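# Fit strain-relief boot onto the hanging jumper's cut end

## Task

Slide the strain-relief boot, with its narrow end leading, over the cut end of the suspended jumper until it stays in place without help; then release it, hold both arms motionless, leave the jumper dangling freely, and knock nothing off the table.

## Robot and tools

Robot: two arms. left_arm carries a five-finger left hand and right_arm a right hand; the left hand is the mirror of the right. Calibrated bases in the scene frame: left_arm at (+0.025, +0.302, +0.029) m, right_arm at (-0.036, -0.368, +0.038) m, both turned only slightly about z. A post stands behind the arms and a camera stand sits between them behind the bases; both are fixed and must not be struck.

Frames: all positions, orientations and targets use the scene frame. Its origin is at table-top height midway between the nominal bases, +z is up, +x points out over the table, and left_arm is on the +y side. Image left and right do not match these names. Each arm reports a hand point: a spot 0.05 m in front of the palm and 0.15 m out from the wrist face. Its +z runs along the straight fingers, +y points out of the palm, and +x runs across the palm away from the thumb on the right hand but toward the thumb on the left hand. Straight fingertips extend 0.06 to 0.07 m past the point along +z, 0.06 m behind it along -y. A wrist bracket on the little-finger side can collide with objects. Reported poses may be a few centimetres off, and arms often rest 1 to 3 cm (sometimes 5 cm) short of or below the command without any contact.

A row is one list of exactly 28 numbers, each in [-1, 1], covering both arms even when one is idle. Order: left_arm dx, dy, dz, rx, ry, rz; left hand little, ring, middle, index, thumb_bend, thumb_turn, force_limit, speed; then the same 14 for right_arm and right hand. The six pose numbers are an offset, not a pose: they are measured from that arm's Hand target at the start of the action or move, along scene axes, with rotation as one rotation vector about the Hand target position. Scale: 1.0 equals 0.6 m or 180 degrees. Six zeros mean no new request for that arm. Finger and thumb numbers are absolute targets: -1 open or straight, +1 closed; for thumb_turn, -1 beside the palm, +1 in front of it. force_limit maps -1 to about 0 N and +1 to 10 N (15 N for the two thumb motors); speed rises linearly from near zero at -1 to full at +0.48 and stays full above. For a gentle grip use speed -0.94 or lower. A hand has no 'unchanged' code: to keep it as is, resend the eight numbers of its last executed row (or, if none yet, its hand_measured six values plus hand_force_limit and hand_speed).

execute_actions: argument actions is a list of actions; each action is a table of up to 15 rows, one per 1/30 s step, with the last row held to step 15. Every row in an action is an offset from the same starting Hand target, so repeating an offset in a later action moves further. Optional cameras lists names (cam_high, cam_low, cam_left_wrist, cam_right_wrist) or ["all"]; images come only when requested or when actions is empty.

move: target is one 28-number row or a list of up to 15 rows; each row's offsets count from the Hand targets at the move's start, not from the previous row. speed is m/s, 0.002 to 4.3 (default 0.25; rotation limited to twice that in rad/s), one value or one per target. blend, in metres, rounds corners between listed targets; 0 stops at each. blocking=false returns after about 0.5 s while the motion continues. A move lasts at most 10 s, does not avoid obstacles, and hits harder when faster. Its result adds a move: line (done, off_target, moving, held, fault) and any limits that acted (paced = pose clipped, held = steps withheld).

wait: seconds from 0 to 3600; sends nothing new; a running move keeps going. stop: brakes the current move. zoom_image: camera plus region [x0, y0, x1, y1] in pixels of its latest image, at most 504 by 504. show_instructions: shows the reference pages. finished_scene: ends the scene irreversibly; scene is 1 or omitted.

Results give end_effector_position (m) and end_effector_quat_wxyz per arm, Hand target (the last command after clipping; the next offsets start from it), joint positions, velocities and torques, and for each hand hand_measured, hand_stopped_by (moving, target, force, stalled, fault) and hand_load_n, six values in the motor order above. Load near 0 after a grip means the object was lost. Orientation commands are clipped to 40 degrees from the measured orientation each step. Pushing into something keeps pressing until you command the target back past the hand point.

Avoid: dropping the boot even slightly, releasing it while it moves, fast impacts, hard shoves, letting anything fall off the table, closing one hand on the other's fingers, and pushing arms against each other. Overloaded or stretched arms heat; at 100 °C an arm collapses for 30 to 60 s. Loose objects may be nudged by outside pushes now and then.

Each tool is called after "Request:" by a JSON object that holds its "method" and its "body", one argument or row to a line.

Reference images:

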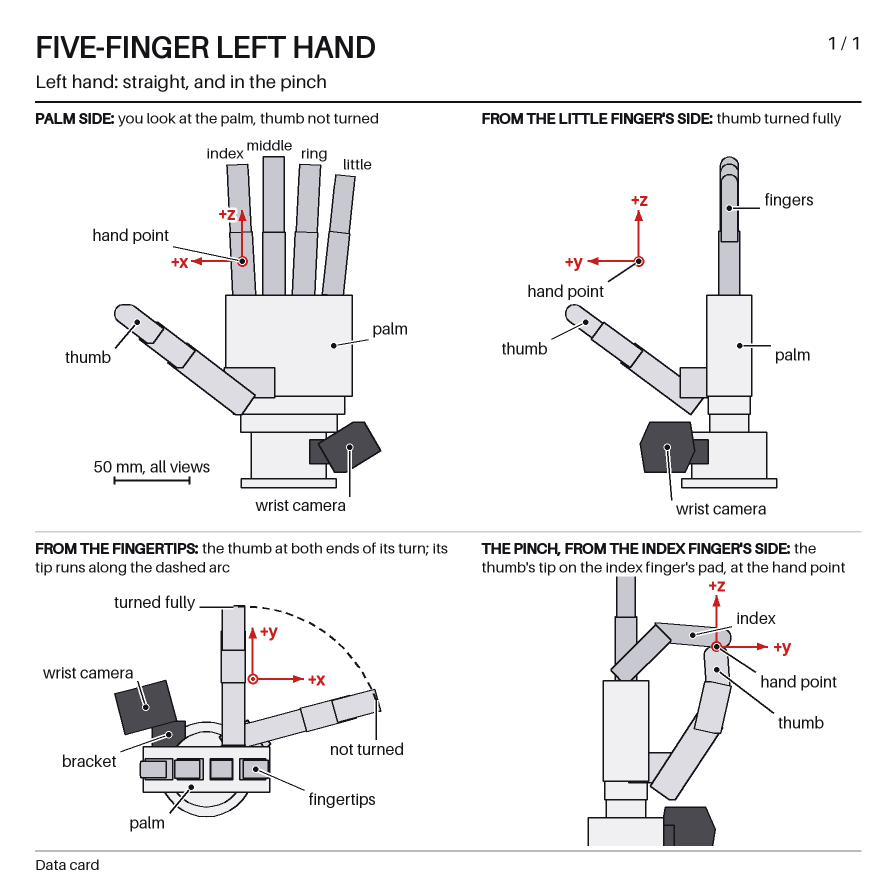

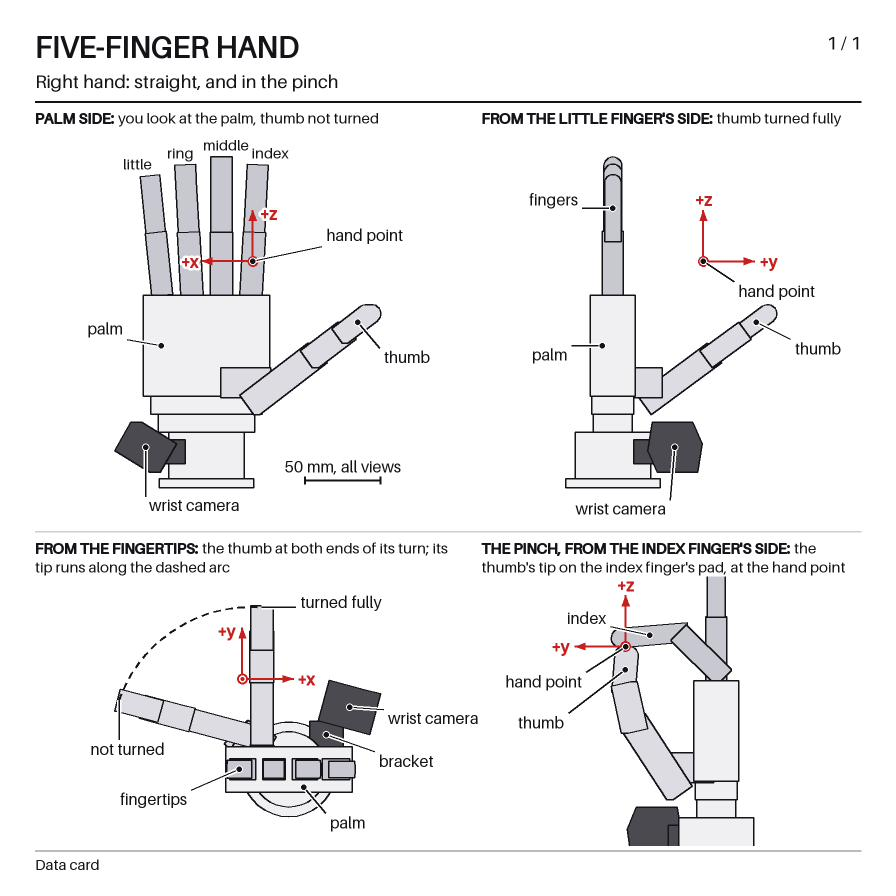

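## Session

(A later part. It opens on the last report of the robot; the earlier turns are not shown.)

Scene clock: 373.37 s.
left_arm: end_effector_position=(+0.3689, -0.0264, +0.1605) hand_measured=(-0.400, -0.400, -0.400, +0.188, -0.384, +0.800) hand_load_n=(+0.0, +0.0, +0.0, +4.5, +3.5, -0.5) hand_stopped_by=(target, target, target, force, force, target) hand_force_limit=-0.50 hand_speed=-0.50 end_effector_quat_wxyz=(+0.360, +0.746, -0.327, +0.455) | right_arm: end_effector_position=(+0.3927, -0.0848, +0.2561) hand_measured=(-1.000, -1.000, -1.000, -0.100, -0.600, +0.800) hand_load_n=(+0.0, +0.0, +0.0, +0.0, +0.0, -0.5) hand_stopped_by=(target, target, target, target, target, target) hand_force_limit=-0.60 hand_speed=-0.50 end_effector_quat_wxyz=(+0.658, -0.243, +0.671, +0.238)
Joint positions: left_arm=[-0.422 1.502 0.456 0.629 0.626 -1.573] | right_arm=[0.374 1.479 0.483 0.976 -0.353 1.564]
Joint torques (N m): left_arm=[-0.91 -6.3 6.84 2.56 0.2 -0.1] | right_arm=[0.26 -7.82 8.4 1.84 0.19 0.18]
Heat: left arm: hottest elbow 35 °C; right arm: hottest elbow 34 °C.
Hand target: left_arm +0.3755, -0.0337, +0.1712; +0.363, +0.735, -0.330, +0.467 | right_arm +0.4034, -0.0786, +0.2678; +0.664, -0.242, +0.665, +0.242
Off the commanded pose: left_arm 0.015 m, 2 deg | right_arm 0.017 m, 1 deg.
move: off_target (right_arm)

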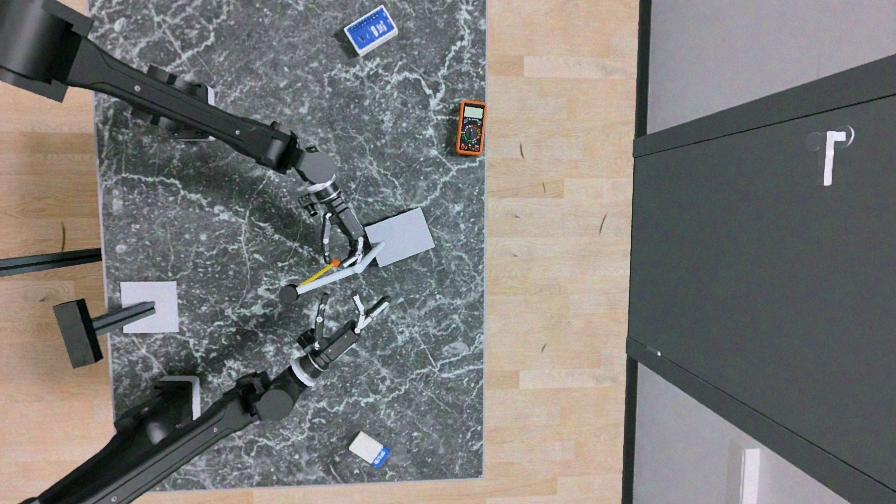

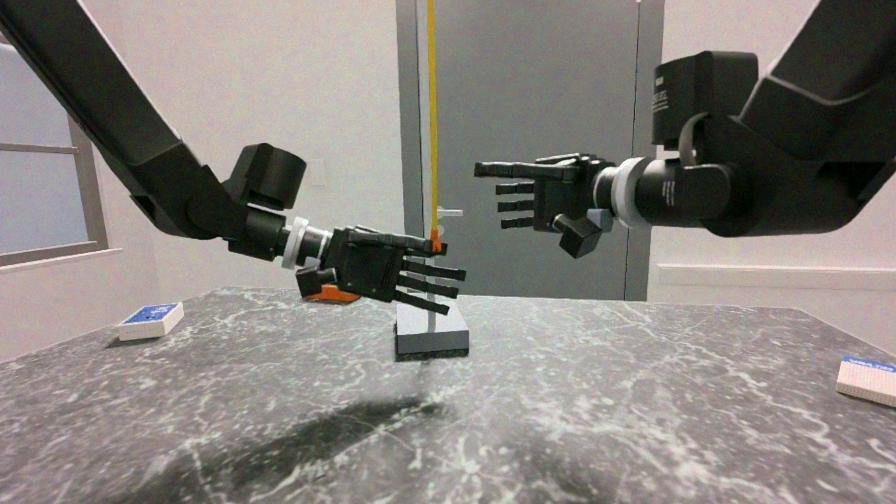

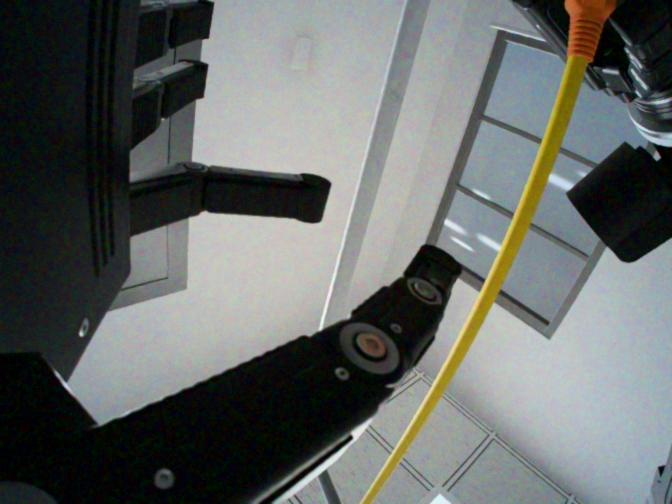

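Request:
{"method": "move", "body": {
  "target": [0,0,0,0,0,0,-0.4,-0.4,-0.4,0.32,-0.3,0.8,-0.5,-0.5,-0.0377,0.0553,0.0,0,0,0,-1,-1,-1,-0.1,-0.6,0.8,-0.6,-0.5],
  "speed": 0.05,
  "cameras": ["cam_high","cam_low","cam_right_wrist"]
}}

Request:
{"method": "zoom_image", "body": {
  "camera": "cam_high",
  "region": [270, 230, 410, 370]
}}

Scene clock: 375.93 s.
left_arm: end_effector_position=(+0.3689, -0.0264, +0.1605) hand_measured=(-0.400, -0.400, -0.400, +0.188, -0.384, +0.800) hand_load_n=(+0.0, +0.0, +0.0, +4.0, +3.5, -0.5) hand_stopped_by=(target, target, target, force, force, target) hand_force_limit=-0.50 hand_speed=-0.50 end_effector_quat_wxyz=(+0.360, +0.746, -0.327, +0.455) | right_arm: end_effector_position=(+0.3779, -0.0494, +0.2558) hand_measured=(-1.000, -1.000, -1.000, -0.100, -0.600, +0.800) hand_load_n=(+0.0, +0.0, +0.0, +0.0, +0.0, -0.5) hand_stopped_by=(target, target, target, target, target, target) hand_force_limit=-0.60 hand_speed=-0.50 end_effector_quat_wxyz=(+0.658, -0.244, +0.671, +0.237)
Joint positions: left_arm=[-0.422 1.502 0.456 0.629 0.626 -1.573] | right_arm=[0.488 1.479 0.483 0.976 -0.238 1.564]
Joint torques (N m): left_arm=[-0.91 -6.3 6.87 2.58 0.21 -0.1] | right_arm=[0.56 -9.82 7.02 1.91 0.19 0.16]
Heat: left arm: hottest elbow 35 °C; right arm: hottest elbow 34 °C.
Hand target: left_arm +0.3755, -0.0337, +0.1712; +0.363, +0.735, -0.330, +0.467 | right_arm +0.3808, -0.0455, +0.2679; +0.665, -0.241, +0.665, +0.242
Off the commanded pose: left_arm 0.015 m, 2 deg | right_arm 0.013 m, 1 deg.
move: off_target (right_arm)

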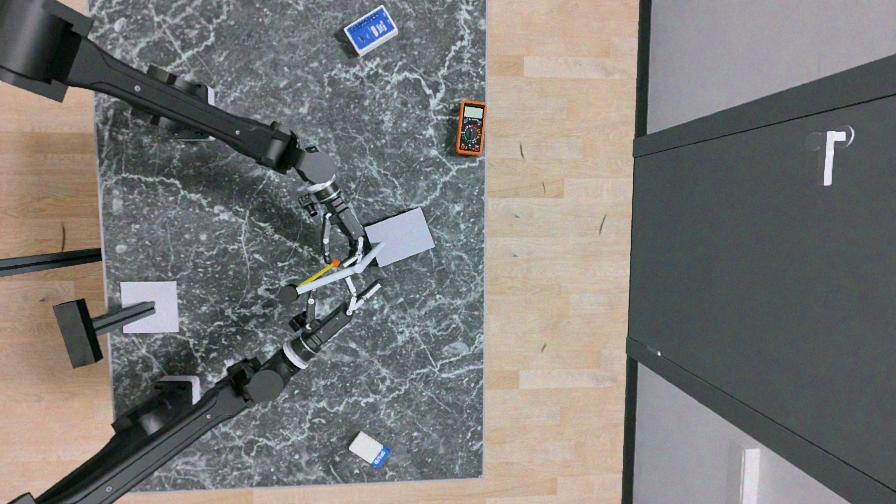

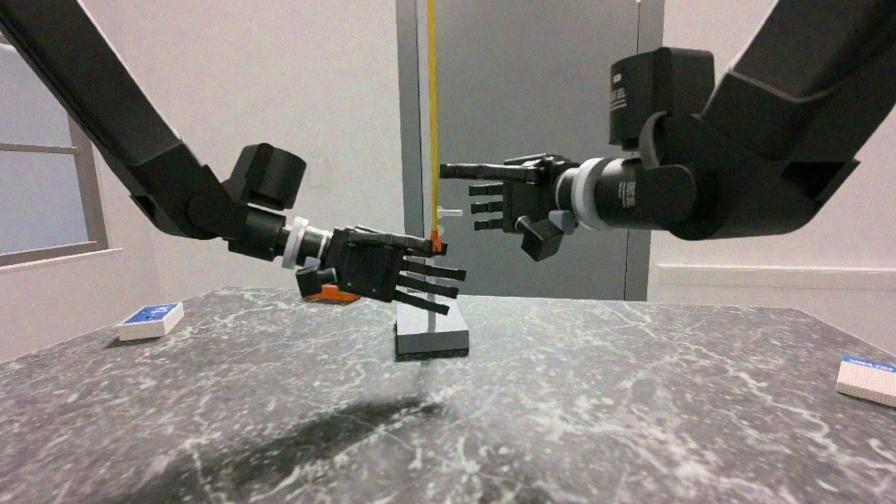

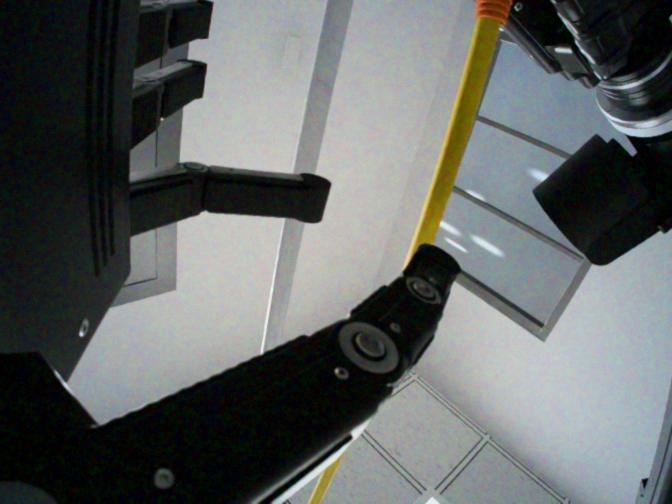

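Scaled by 3.600.

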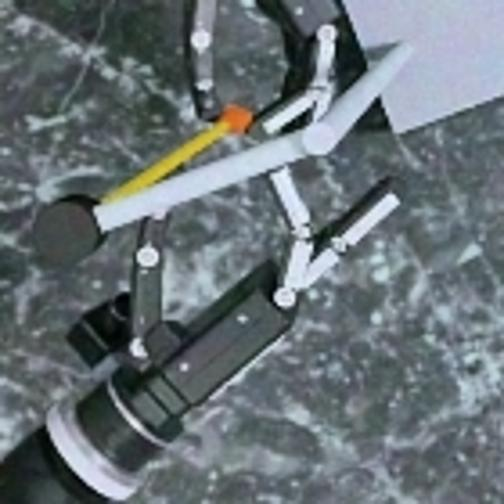

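Request:
{"method": "move", "body": {
  "target": [
    [0,0,0,0,0,0,-0.4,-0.4,-0.4,0.32,-0.3,0.8,-0.5,-0.5,-0.0045,-0.0038,0.0,0,0,0,-1,-1,-1,-0.1,-0.6,0.8,-0.6,-0.5],
    [0,0,0,0,0,0,-0.4,-0.4,-0.4,0.32,-0.3,0.8,-0.5,-0.5,-0.0232,0.0185,0.0,0,0,0,-1,-1,-1,-0.1,-0.6,0.8,-0.6,-0.5]
  ],
  "speed": 0.04,
  "cameras": ["cam_high","cam_low","cam_right_wrist"]
}}

Request:
{"method": "zoom_image", "body": {
  "camera": "cam_high",
  "region": [290, 240, 370, 320]
}}

Request:
{"method": "zoom_image", "body": {
  "camera": "cam_right_wrist",
  "region": [280, 140, 500, 320]
}}

Scene clock: 415.77 s.
left_arm: end_effector_position=(+0.3689, -0.0264, +0.1605) hand_measured=(-0.400, -0.400, -0.400, +0.188, -0.384, +0.800) hand_load_n=(+0.0, +0.0, +0.0, +4.0, +3.5, -0.5) hand_stopped_by=(target, target, target, force, force, target) hand_force_limit=-0.50 hand_speed=-0.50 end_effector_quat_wxyz=(+0.360, +0.746, -0.327, +0.455) | right_arm: end_effector_position=(+0.3700, -0.0353, +0.2584) hand_measured=(-1.000, -1.000, -1.000, -0.100, -0.600, +0.800) hand_load_n=(+0.0, +0.0, +0.0, +0.0, +0.0, -0.5) hand_stopped_by=(target, target, target, target, target, target) hand_force_limit=-0.60 hand_speed=-0.50 end_effector_quat_wxyz=(+0.660, -0.244, +0.670, +0.237)
Joint positions: left_arm=[-0.422 1.502 0.456 0.629 0.626 -1.573] | right_arm=[0.536 1.474 0.483 0.976 -0.19 1.564]
Joint torques (N m): left_arm=[-0.85 -6.36 6.9 2.58 0.21 -0.09] | right_arm=[0.38 -10.87 5.85 2.04 0.18 0.15]
Heat: left arm: hottest elbow 35 °C; right arm: hottest shoulder 34 °C.
Hand target: left_arm +0.3755, -0.0337, +0.1712; +0.363, +0.735, -0.330, +0.467 | right_arm +0.3669, -0.0344, +0.2679; +0.665, -0.241, +0.664, +0.242
Off the commanded pose: left_arm 0.015 m, 2 deg | right_arm 0.010 m, 1 deg.
move: done

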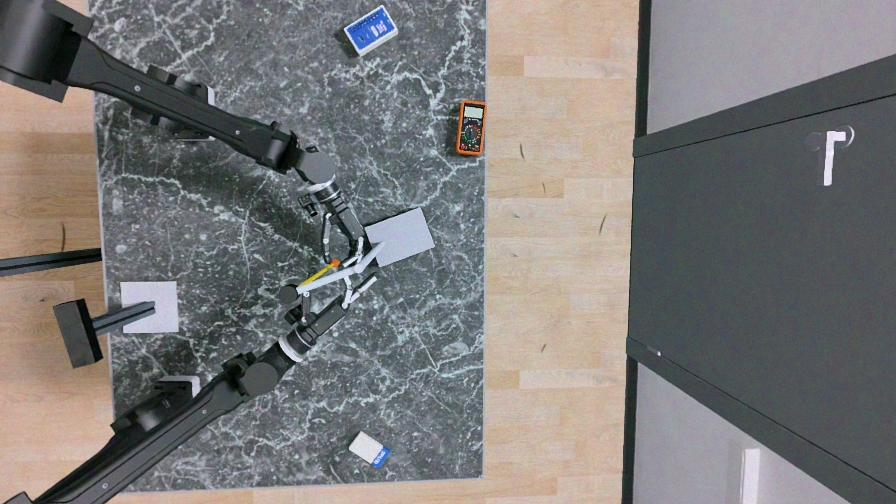

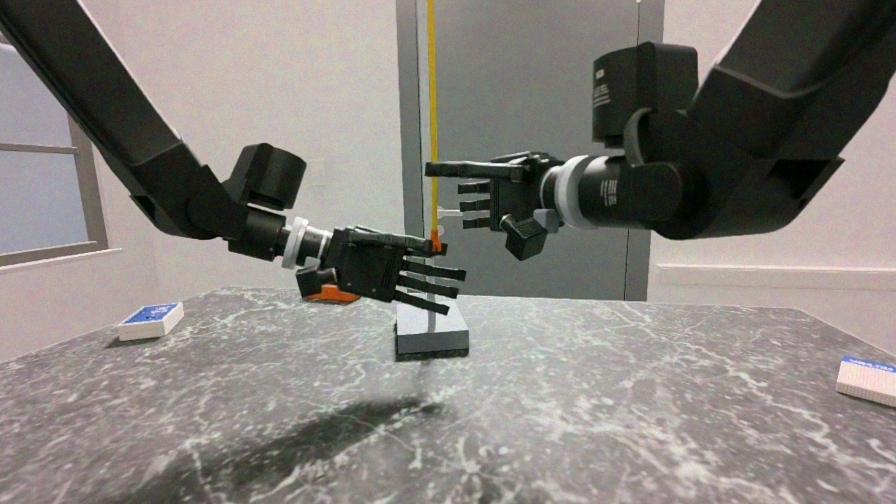

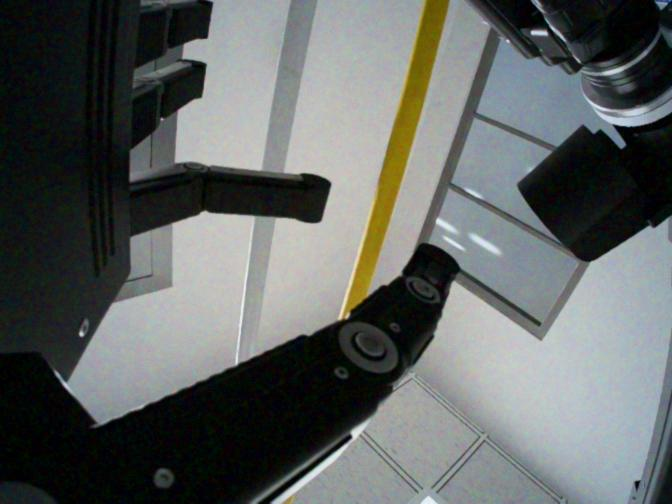

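Scaled by 6.300.

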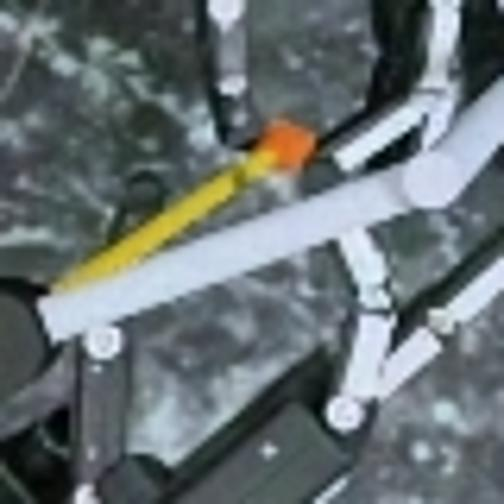

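Scaled by 2.291 from the camera's image (finer frame: 960x720).

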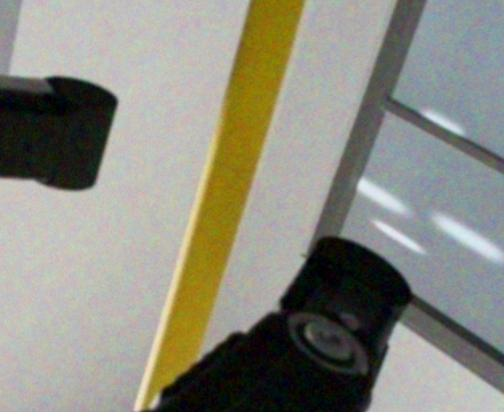

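Request:
{"method": "move", "body": {
  "target": [0,0,0,0,0,0,-0.4,-0.4,-0.4,0.32,-0.3,0.8,-0.5,-0.5,0,0,0.0,0,0,0,-1,-1,-1,0.4,-0.2,0.8,-0.5,-0.88],
  "speed": 0.04,
  "cameras": ["cam_high","cam_low","cam_right_wrist"]
}}

Request:
{"method": "zoom_image", "body": {
  "camera": "cam_right_wrist",
  "region": [280, 140, 500, 320]
}}

Request:
{"method": "zoom_image", "body": {
  "camera": "cam_low",
  "region": [400, 140, 480, 260]
}}

Scene clock: 419.10 s.
left_arm: end_effector_position=(+0.3689, -0.0264, +0.1605) hand_measured=(-0.400, -0.400, -0.400, +0.188, -0.384, +0.800) hand_load_n=(+0.0, +0.0, +0.0, +4.5, +3.5, -0.5) hand_stopped_by=(target, target, target, force, force, target) hand_force_limit=-0.50 hand_speed=-0.50 end_effector_quat_wxyz=(+0.360, +0.746, -0.327, +0.455) | right_arm: end_effector_position=(+0.3700, -0.0353, +0.2584) hand_measured=(-1.000, -1.000, -1.000, +0.400, -0.322, +0.800) hand_load_n=(+0.0, +0.0, +0.0, +2.5, +4.0, +0.0) hand_stopped_by=(target, target, target, target, force, target) hand_force_limit=-0.50 hand_speed=-0.88 end_effector_quat_wxyz=(+0.660, -0.244, +0.670, +0.237)
Joint positions: left_arm=[-0.422 1.502 0.456 0.629 0.626 -1.573] | right_arm=[0.536 1.474 0.483 0.976 -0.19 1.564]
Joint torques (N m): left_arm=[-0.79 -6.36 6.84 2.54 0.21 -0.09] | right_arm=[0.5 -10.75 5.63 1.81 0.14 0.16]
Heat: left arm: hottest elbow 35 °C; right arm: hottest shoulder 34 °C.
Hand target: left_arm +0.3755, -0.0337, +0.1712; +0.363, +0.735, -0.330, +0.467 | right_arm +0.3669, -0.0343, +0.2679; +0.665, -0.242, +0.664, +0.242
Off the commanded pose: left_arm 0.015 m, 2 deg | right_arm 0.010 m, 1 deg.
move: done

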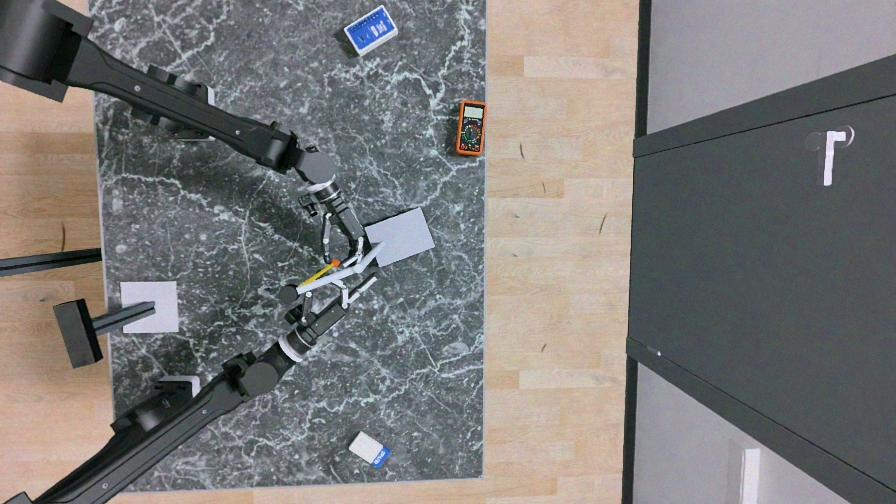

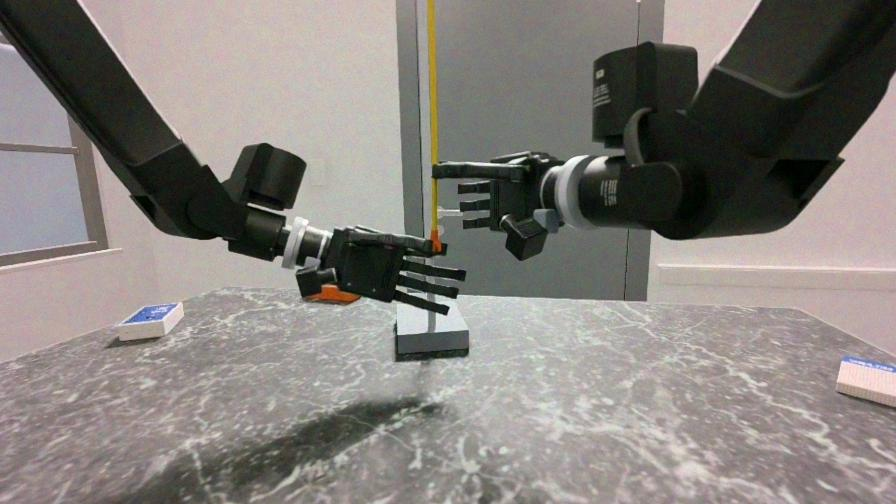

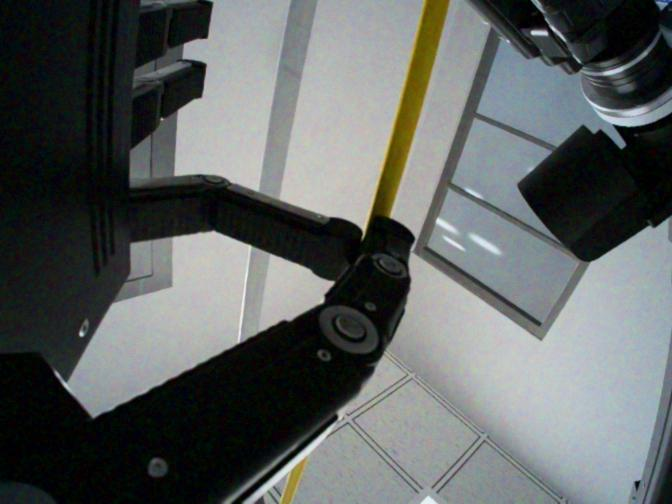

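Scaled by 2.291 from the camera's image (finer frame: 960x720).

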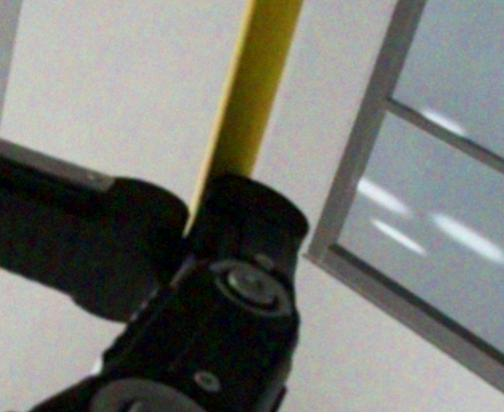

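Scaled by 4.200.

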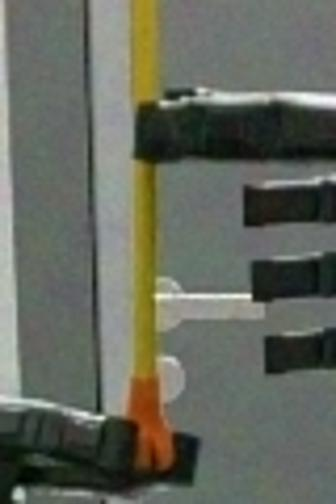

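Request:
{"method": "move", "body": {
  "target": [0,0,0,0,0,0,-0.4,-0.4,-0.4,0.5,-0.2,0.8,0.3,-0.9,0,0,0.0,0,0,0,-1,-1,-1,0.7,-0.1,0.8,0.1,-0.9],
  "speed": 0.04,
  "cameras": ["cam_low","cam_right_wrist"]
}}

Request:
{"method": "zoom_image", "body": {
  "camera": "cam_low",
  "region": [400, 140, 480, 260]
}}

Scene clock: 421.07 s.
left_arm: end_effector_position=(+0.3689, -0.0264, +0.1604) hand_measured=(-0.400, -0.400, -0.400, +0.212, -0.294, +0.800) hand_load_n=(+0.0, +0.0, +0.0, +12.5, +9.5, -1.5) hand_stopped_by=(target, target, target, force, force, target) hand_force_limit=0.30 hand_speed=-0.90 end_effector_quat_wxyz=(+0.360, +0.746, -0.327, +0.455) | right_arm: end_effector_position=(+0.3701, -0.0353, +0.2584) hand_measured=(-1.000, -1.000, -1.000, +0.406, -0.304, +0.800) hand_load_n=(+0.0, +0.0, +0.0, +6.0, +8.0, +0.0) hand_stopped_by=(target, target, target, force, force, target) hand_force_limit=0.10 hand_speed=-0.90 end_effector_quat_wxyz=(+0.660, -0.244, +0.670, +0.237)
Joint positions: left_arm=[-0.422 1.503 0.456 0.629 0.626 -1.573] | right_arm=[0.536 1.474 0.483 0.976 -0.19 1.564]
Joint torques (N m): left_arm=[-0.85 -6.48 6.87 2.56 0.21 -0.09] | right_arm=[0.97 -10.4 5.68 1.99 0.19 0.16]
Heat: left arm: hottest elbow 35 °C; right arm: hottest shoulder 34 °C.
Hand target: left_arm +0.3755, -0.0337, +0.1712; +0.363, +0.735, -0.330, +0.467 | right_arm +0.3669, -0.0344, +0.2679; +0.665, -0.241, +0.665, +0.242
Off the commanded pose: left_arm 0.015 m, 2 deg | right_arm 0.010 m, 1 deg.
move: done

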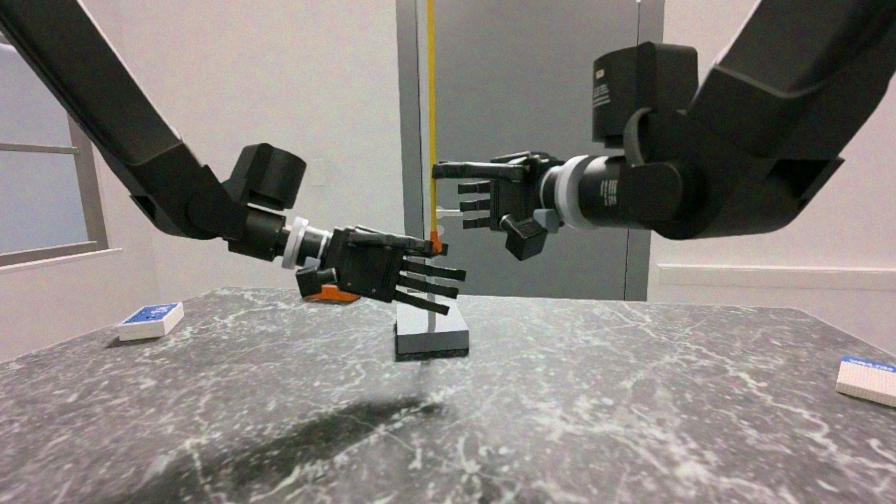

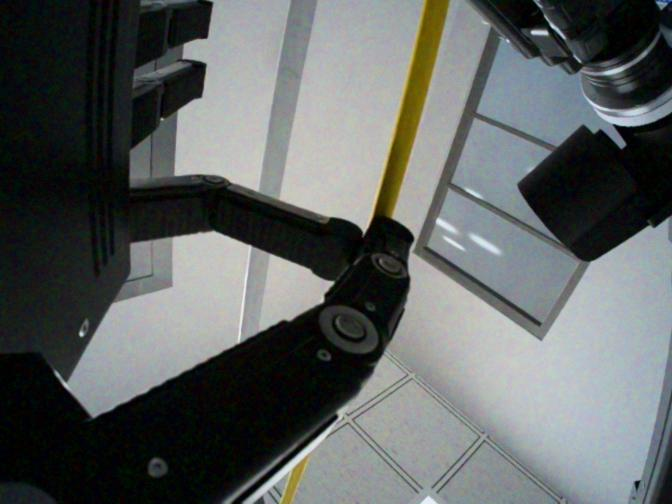

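Scaled by 4.200.

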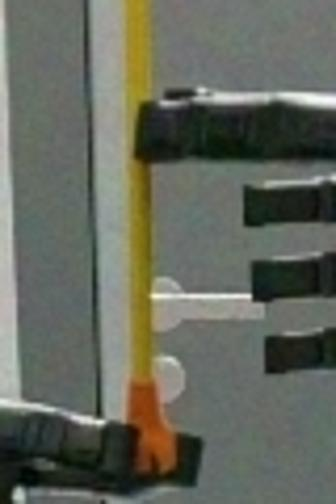

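Request:
{"method": "move", "body": {
  "target": [-0.001,0,0.025,0,0,0,-0.4,-0.4,-0.4,0.5,-0.2,0.8,0.3,-0.9,0,0,0.0,0,0,0,-1,-1,-1,0.7,-0.1,0.8,0.1,-0.9],
  "speed": 0.03,
  "cameras": ["cam_low","cam_right_wrist"]
}}

Request:
{"method": "zoom_image", "body": {
  "camera": "cam_low",
  "region": [400, 140, 480, 260]
}}

Request:
{"method": "zoom_image", "body": {
  "camera": "cam_right_wrist",
  "region": [380, 0, 520, 120]
}}

Scene clock: 422.80 s.
left_arm: end_effector_position=(+0.3673, -0.0257, +0.1681) hand_measured=(-0.400, -0.400, -0.400, +0.212, -0.294, +0.800) hand_load_n=(+0.0, +0.0, +0.0, +12.5, +9.5, -3.0) hand_stopped_by=(target, target, target, force, force, target) hand_force_limit=0.30 hand_speed=-0.90 end_effector_quat_wxyz=(+0.360, +0.746, -0.328, +0.455) | right_arm: end_effector_position=(+0.3701, -0.0353, +0.2584) hand_measured=(-1.000, -1.000, -1.000, +0.406, -0.304, +0.800) hand_load_n=(+0.0, +0.0, +0.0, +6.0, +8.0, +0.0) hand_stopped_by=(target, target, target, force, force, target) hand_force_limit=0.10 hand_speed=-0.90 end_effector_quat_wxyz=(+0.660, -0.244, +0.670, +0.237)
Joint positions: left_arm=[-0.422 1.47 0.456 0.598 0.626 -1.573] | right_arm=[0.536 1.474 0.483 0.976 -0.19 1.564]
Joint torques (N m): left_arm=[-0.97 -7.88 7.64 1.17 0.19 -0.1] | right_arm=[0.62 -10.34 5.57 1.89 0.18 0.19]
Heat: left arm: hottest elbow 35 °C; right arm: hottest shoulder 34 °C.
Hand target: left_arm +0.3749, -0.0337, +0.1862; +0.363, +0.735, -0.330, +0.467 | right_arm +0.3669, -0.0344, +0.2679; +0.665, -0.241, +0.665, +0.242
Off the commanded pose: left_arm 0.021 m, 2 deg | right_arm 0.010 m, 1 deg.
move: off_target (left_arm)

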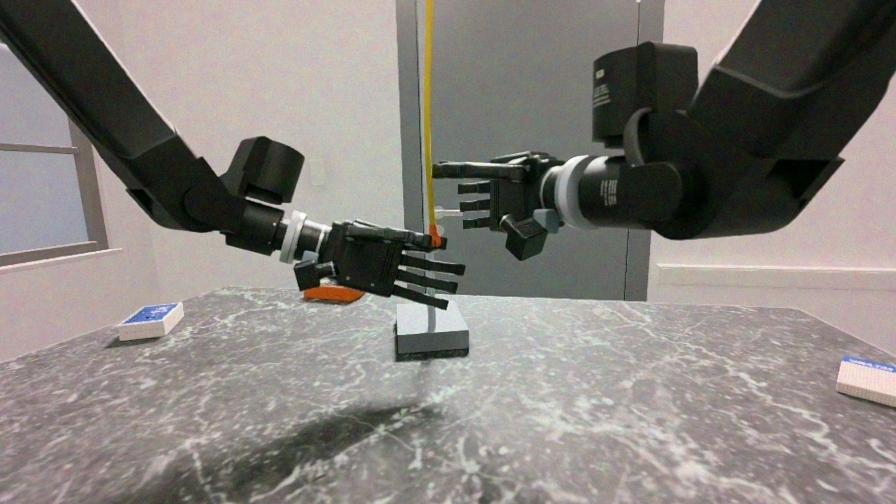

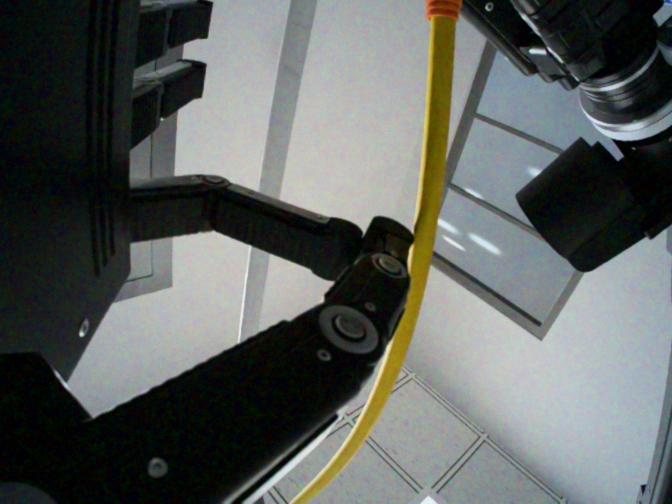

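Scaled by 4.200.

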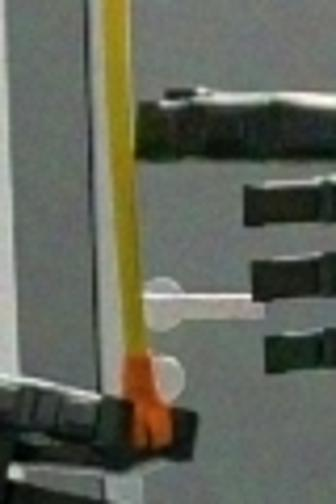

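Scaled by 3.600 from the camera's image (finer frame: 960x720).

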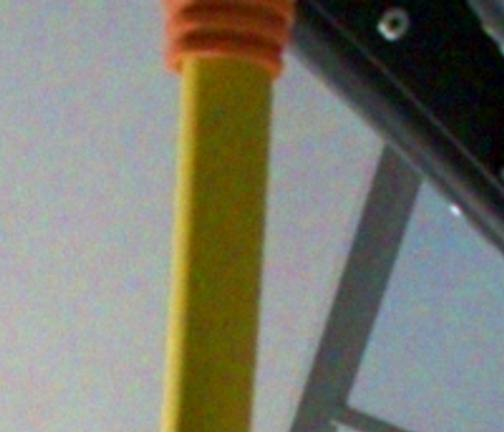

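Request:
{"method": "move", "body": {
  "target": [0.002,0,-0.04,0,0,0,-0.4,-0.4,-0.4,0.5,-0.2,0.8,0.3,-0.9,0,0,0.0,0,0,0,-1,-1,-1,0.7,-0.1,0.8,0.1,-0.9],
  "speed": 0.03,
  "cameras": ["all"]
}}

Request:
{"method": "zoom_image", "body": {
  "camera": "cam_low",
  "region": [400, 140, 480, 260]
}}

Request:
{"method": "zoom_image", "body": {
  "camera": "cam_high",
  "region": [280, 240, 370, 330]
}}

Request:
{"method": "zoom_image", "body": {
  "camera": "cam_left_wrist",
  "region": [100, 220, 340, 420]
}}

Scene clock: 426.23 s.
left_arm: end_effector_position=(+0.3706, -0.0271, +0.1524) hand_measured=(-0.400, -0.400, -0.400, +0.212, -0.294, +0.800) hand_load_n=(+0.0, +0.0, +0.0, +12.0, +9.5, -2.0) hand_stopped_by=(target, target, target, force, force, target) hand_force_limit=0.30 hand_speed=-0.90 end_effector_quat_wxyz=(+0.360, +0.746, -0.328, +0.455) | right_arm: end_effector_position=(+0.3701, -0.0353, +0.2584) hand_measured=(-1.000, -1.000, -1.000, +0.406, -0.304, +0.800) hand_load_n=(+0.0, +0.0, +0.0, +6.0, +8.0, +0.0) hand_stopped_by=(target, target, target, force, force, target) hand_force_limit=0.10 hand_speed=-0.90 end_effector_quat_wxyz=(+0.660, -0.244, +0.670, +0.237)
Joint positions: left_arm=[-0.422 1.538 0.456 0.667 0.626 -1.573] | right_arm=[0.536 1.474 0.483 0.976 -0.19 1.564]
Joint torques (N m): left_arm=[-0.73 -6.71 6.39 2.59 0.24 -0.09] | right_arm=[0.32 -11.28 5.59 1.95 0.14 0.17]
Heat: left arm: hottest elbow 35 °C; right arm: hottest shoulder 34 °C.
Hand target: left_arm +0.3761, -0.0337, +0.1623; +0.363, +0.735, -0.331, +0.468 | right_arm +0.3669, -0.0344, +0.2679; +0.665, -0.241, +0.664, +0.242
Off the commanded pose: left_arm 0.013 m, 2 deg | right_arm 0.010 m, 1 deg.
move: off_target (left_arm)

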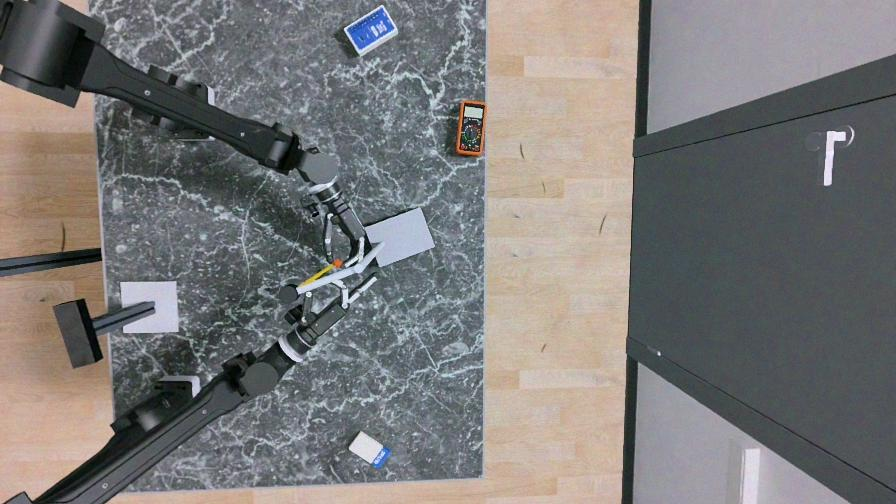

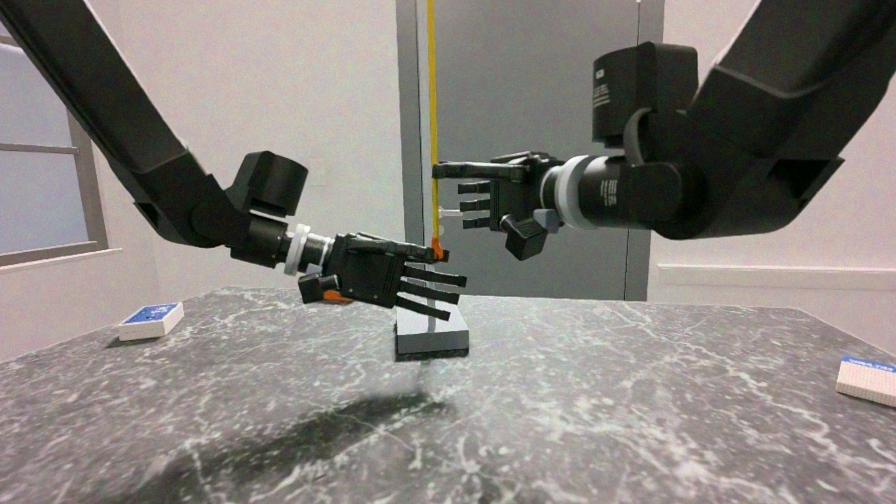

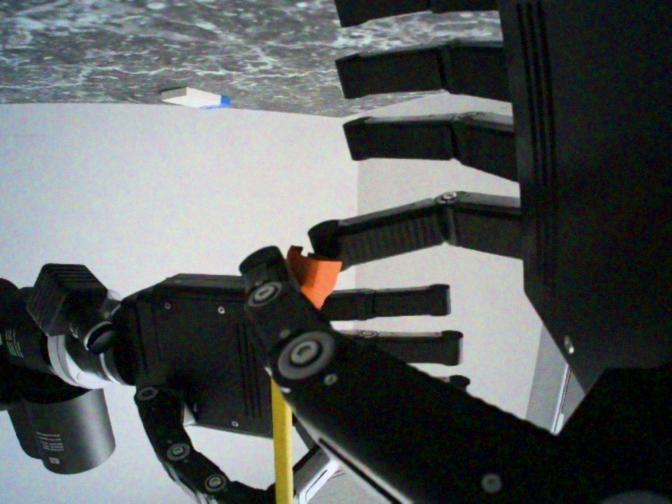

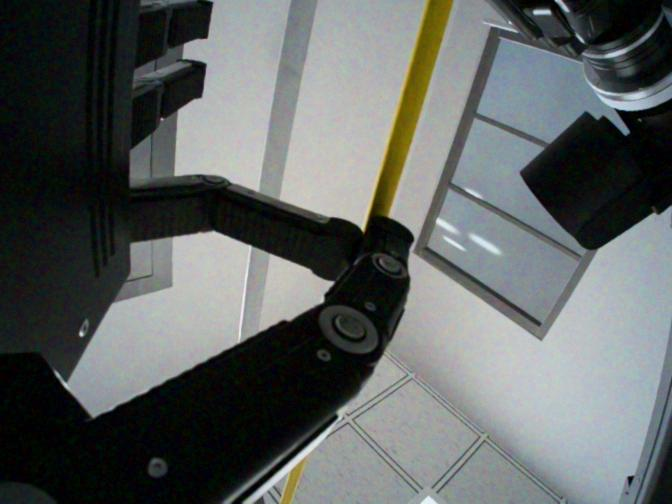

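Scaled by 4.200.

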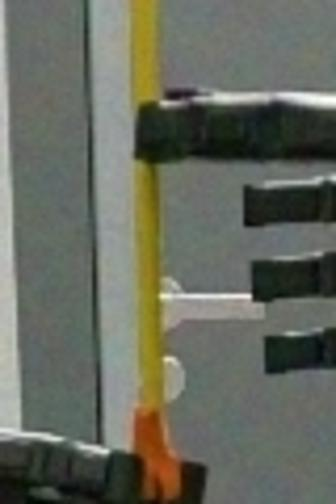

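Scaled by 5.600.

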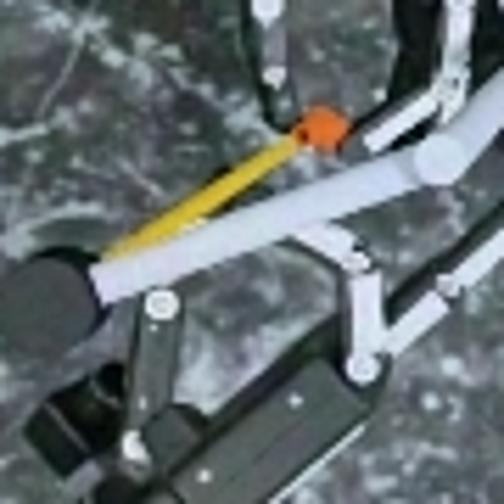

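Scaled by 2.100 from the camera's image (finer frame: 960x720).

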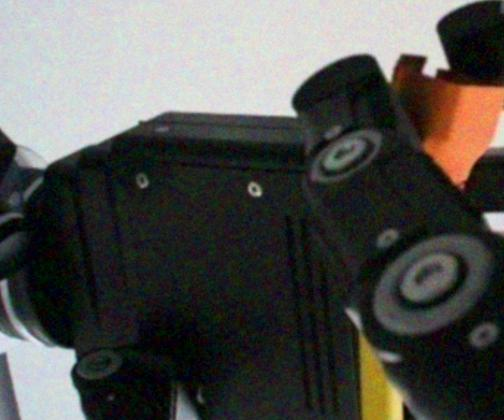

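Request:
{"method": "zoom_image", "body": {
  "camera": "cam_high",
  "region": [300, 250, 350, 300]
}}

Request:
{"method": "zoom_image", "body": {
  "camera": "cam_right_wrist",
  "region": [300, 140, 460, 320]
}}

Scaled by 10.080.

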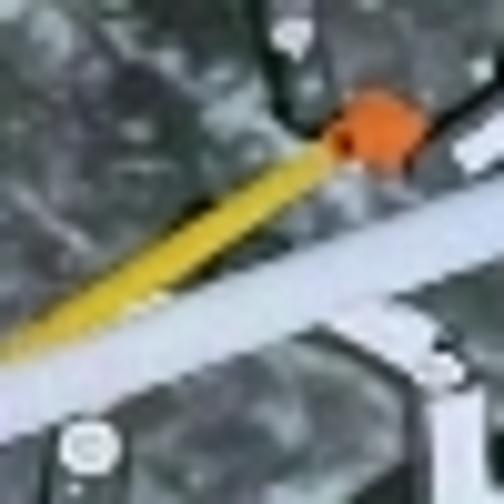

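Scaled by 2.800 from the camera's image (finer frame: 960x720).

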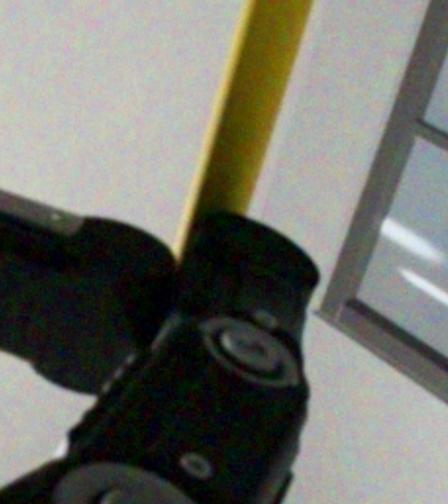

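Request:
{"method": "move", "body": {
  "target": [0,0,0.021,0,0,0,-0.4,-0.4,-0.4,0.5,-0.2,0.8,0.3,-0.9,0,0,0.0,0,0,0,-1,-1,-1,-0.1,-0.6,0.8,0.1,-0.6],
  "speed": 0.03,
  "cameras": ["cam_high","cam_right_wrist","cam_low"]
}}

Request:
{"method": "zoom_image", "body": {
  "camera": "cam_high",
  "region": [300, 250, 350, 300]
}}

Request:
{"method": "zoom_image", "body": {
  "camera": "cam_low",
  "region": [400, 140, 480, 260]
}}

Scene clock: 433.90 s.
left_arm: end_effector_position=(+0.3697, -0.0268, +0.1603) hand_measured=(-0.400, -0.400, -0.400, +0.212, -0.294, +0.800) hand_load_n=(+0.0, +0.0, +0.0, +12.0, +9.5, -2.0) hand_stopped_by=(target, target, target, force, force, target) hand_force_limit=0.30 hand_speed=-0.90 end_effector_quat_wxyz=(+0.360, +0.744, -0.328, +0.458) | right_arm: end_effector_position=(+0.3701, -0.0353, +0.2584) hand_measured=(-1.000, -1.000, -1.000, -0.100, -0.600, +0.800) hand_load_n=(+0.0, +0.0, +0.0, +0.0, -0.5, +0.0) hand_stopped_by=(target, target, target, target, target, target) hand_force_limit=0.10 hand_speed=-0.60 end_effector_quat_wxyz=(+0.660, -0.244, +0.670, +0.237)
Joint positions: left_arm=[-0.422 1.511 0.456 0.647 0.626 -1.573] | right_arm=[0.536 1.474 0.483 0.976 -0.19 1.564]
Joint torques (N m): left_arm=[-0.79 -7.88 7.08 1.11 0.23 -0.09] | right_arm=[0.44 -9.88 5.63 1.95 0.14 0.18]
Heat: left arm: hottest elbow 35 °C; right arm: hottest shoulder 34 °C.
Hand target: left_arm +0.3761, -0.0337, +0.1749; +0.363, +0.735, -0.331, +0.468 | right_arm +0.3669, -0.0344, +0.2679; +0.665, -0.241, +0.664, +0.242
Off the commanded pose: left_arm 0.017 m, 2 deg | right_arm 0.010 m, 1 deg.
move: off_target (left_arm)
Images, in order (width x height): cam_high 896x504, cam_low 896x504, cam_right_wrist 672x504.

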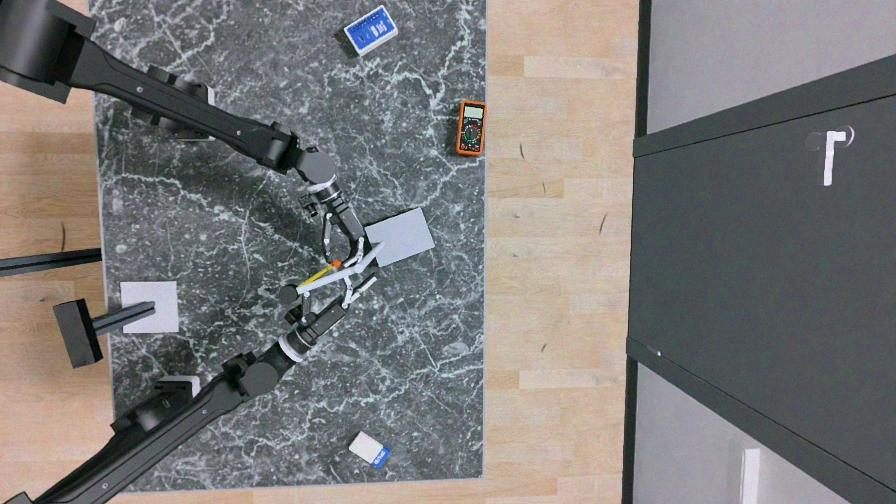

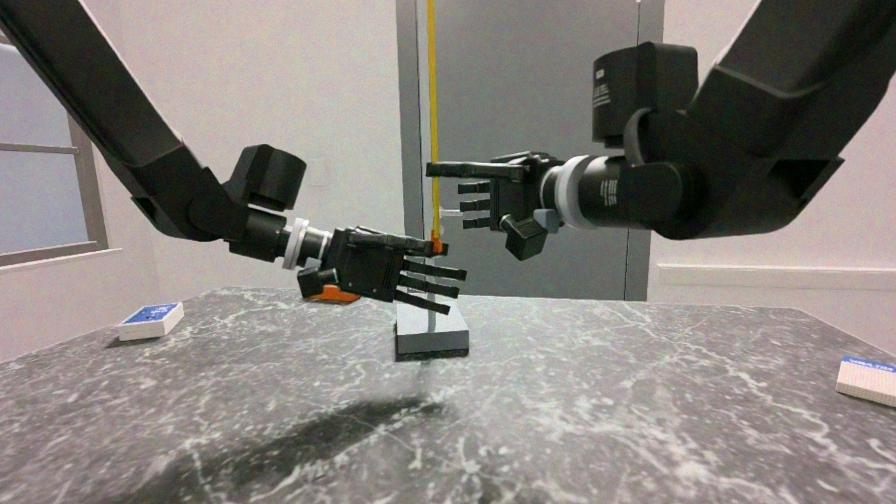

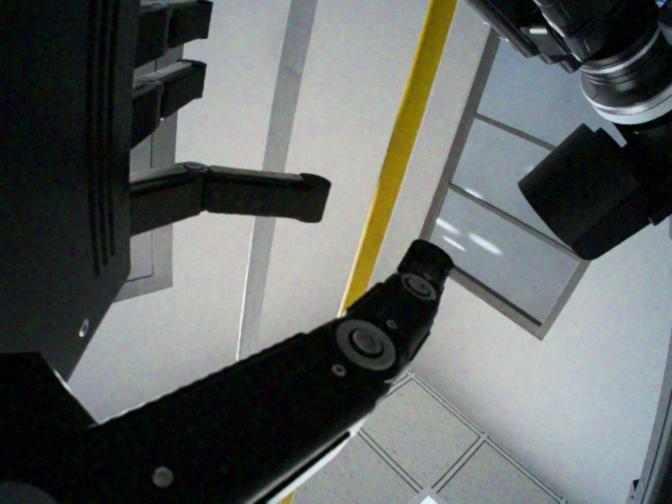

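Scaled by 10.080.

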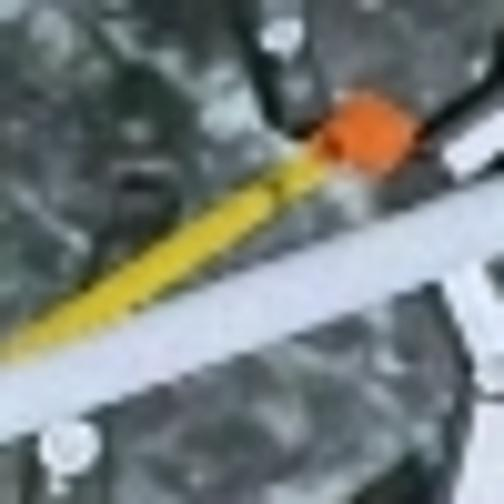

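Scaled by 4.200.

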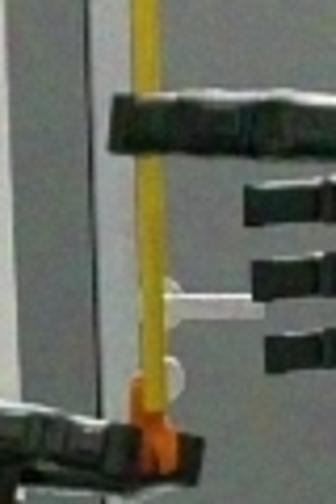

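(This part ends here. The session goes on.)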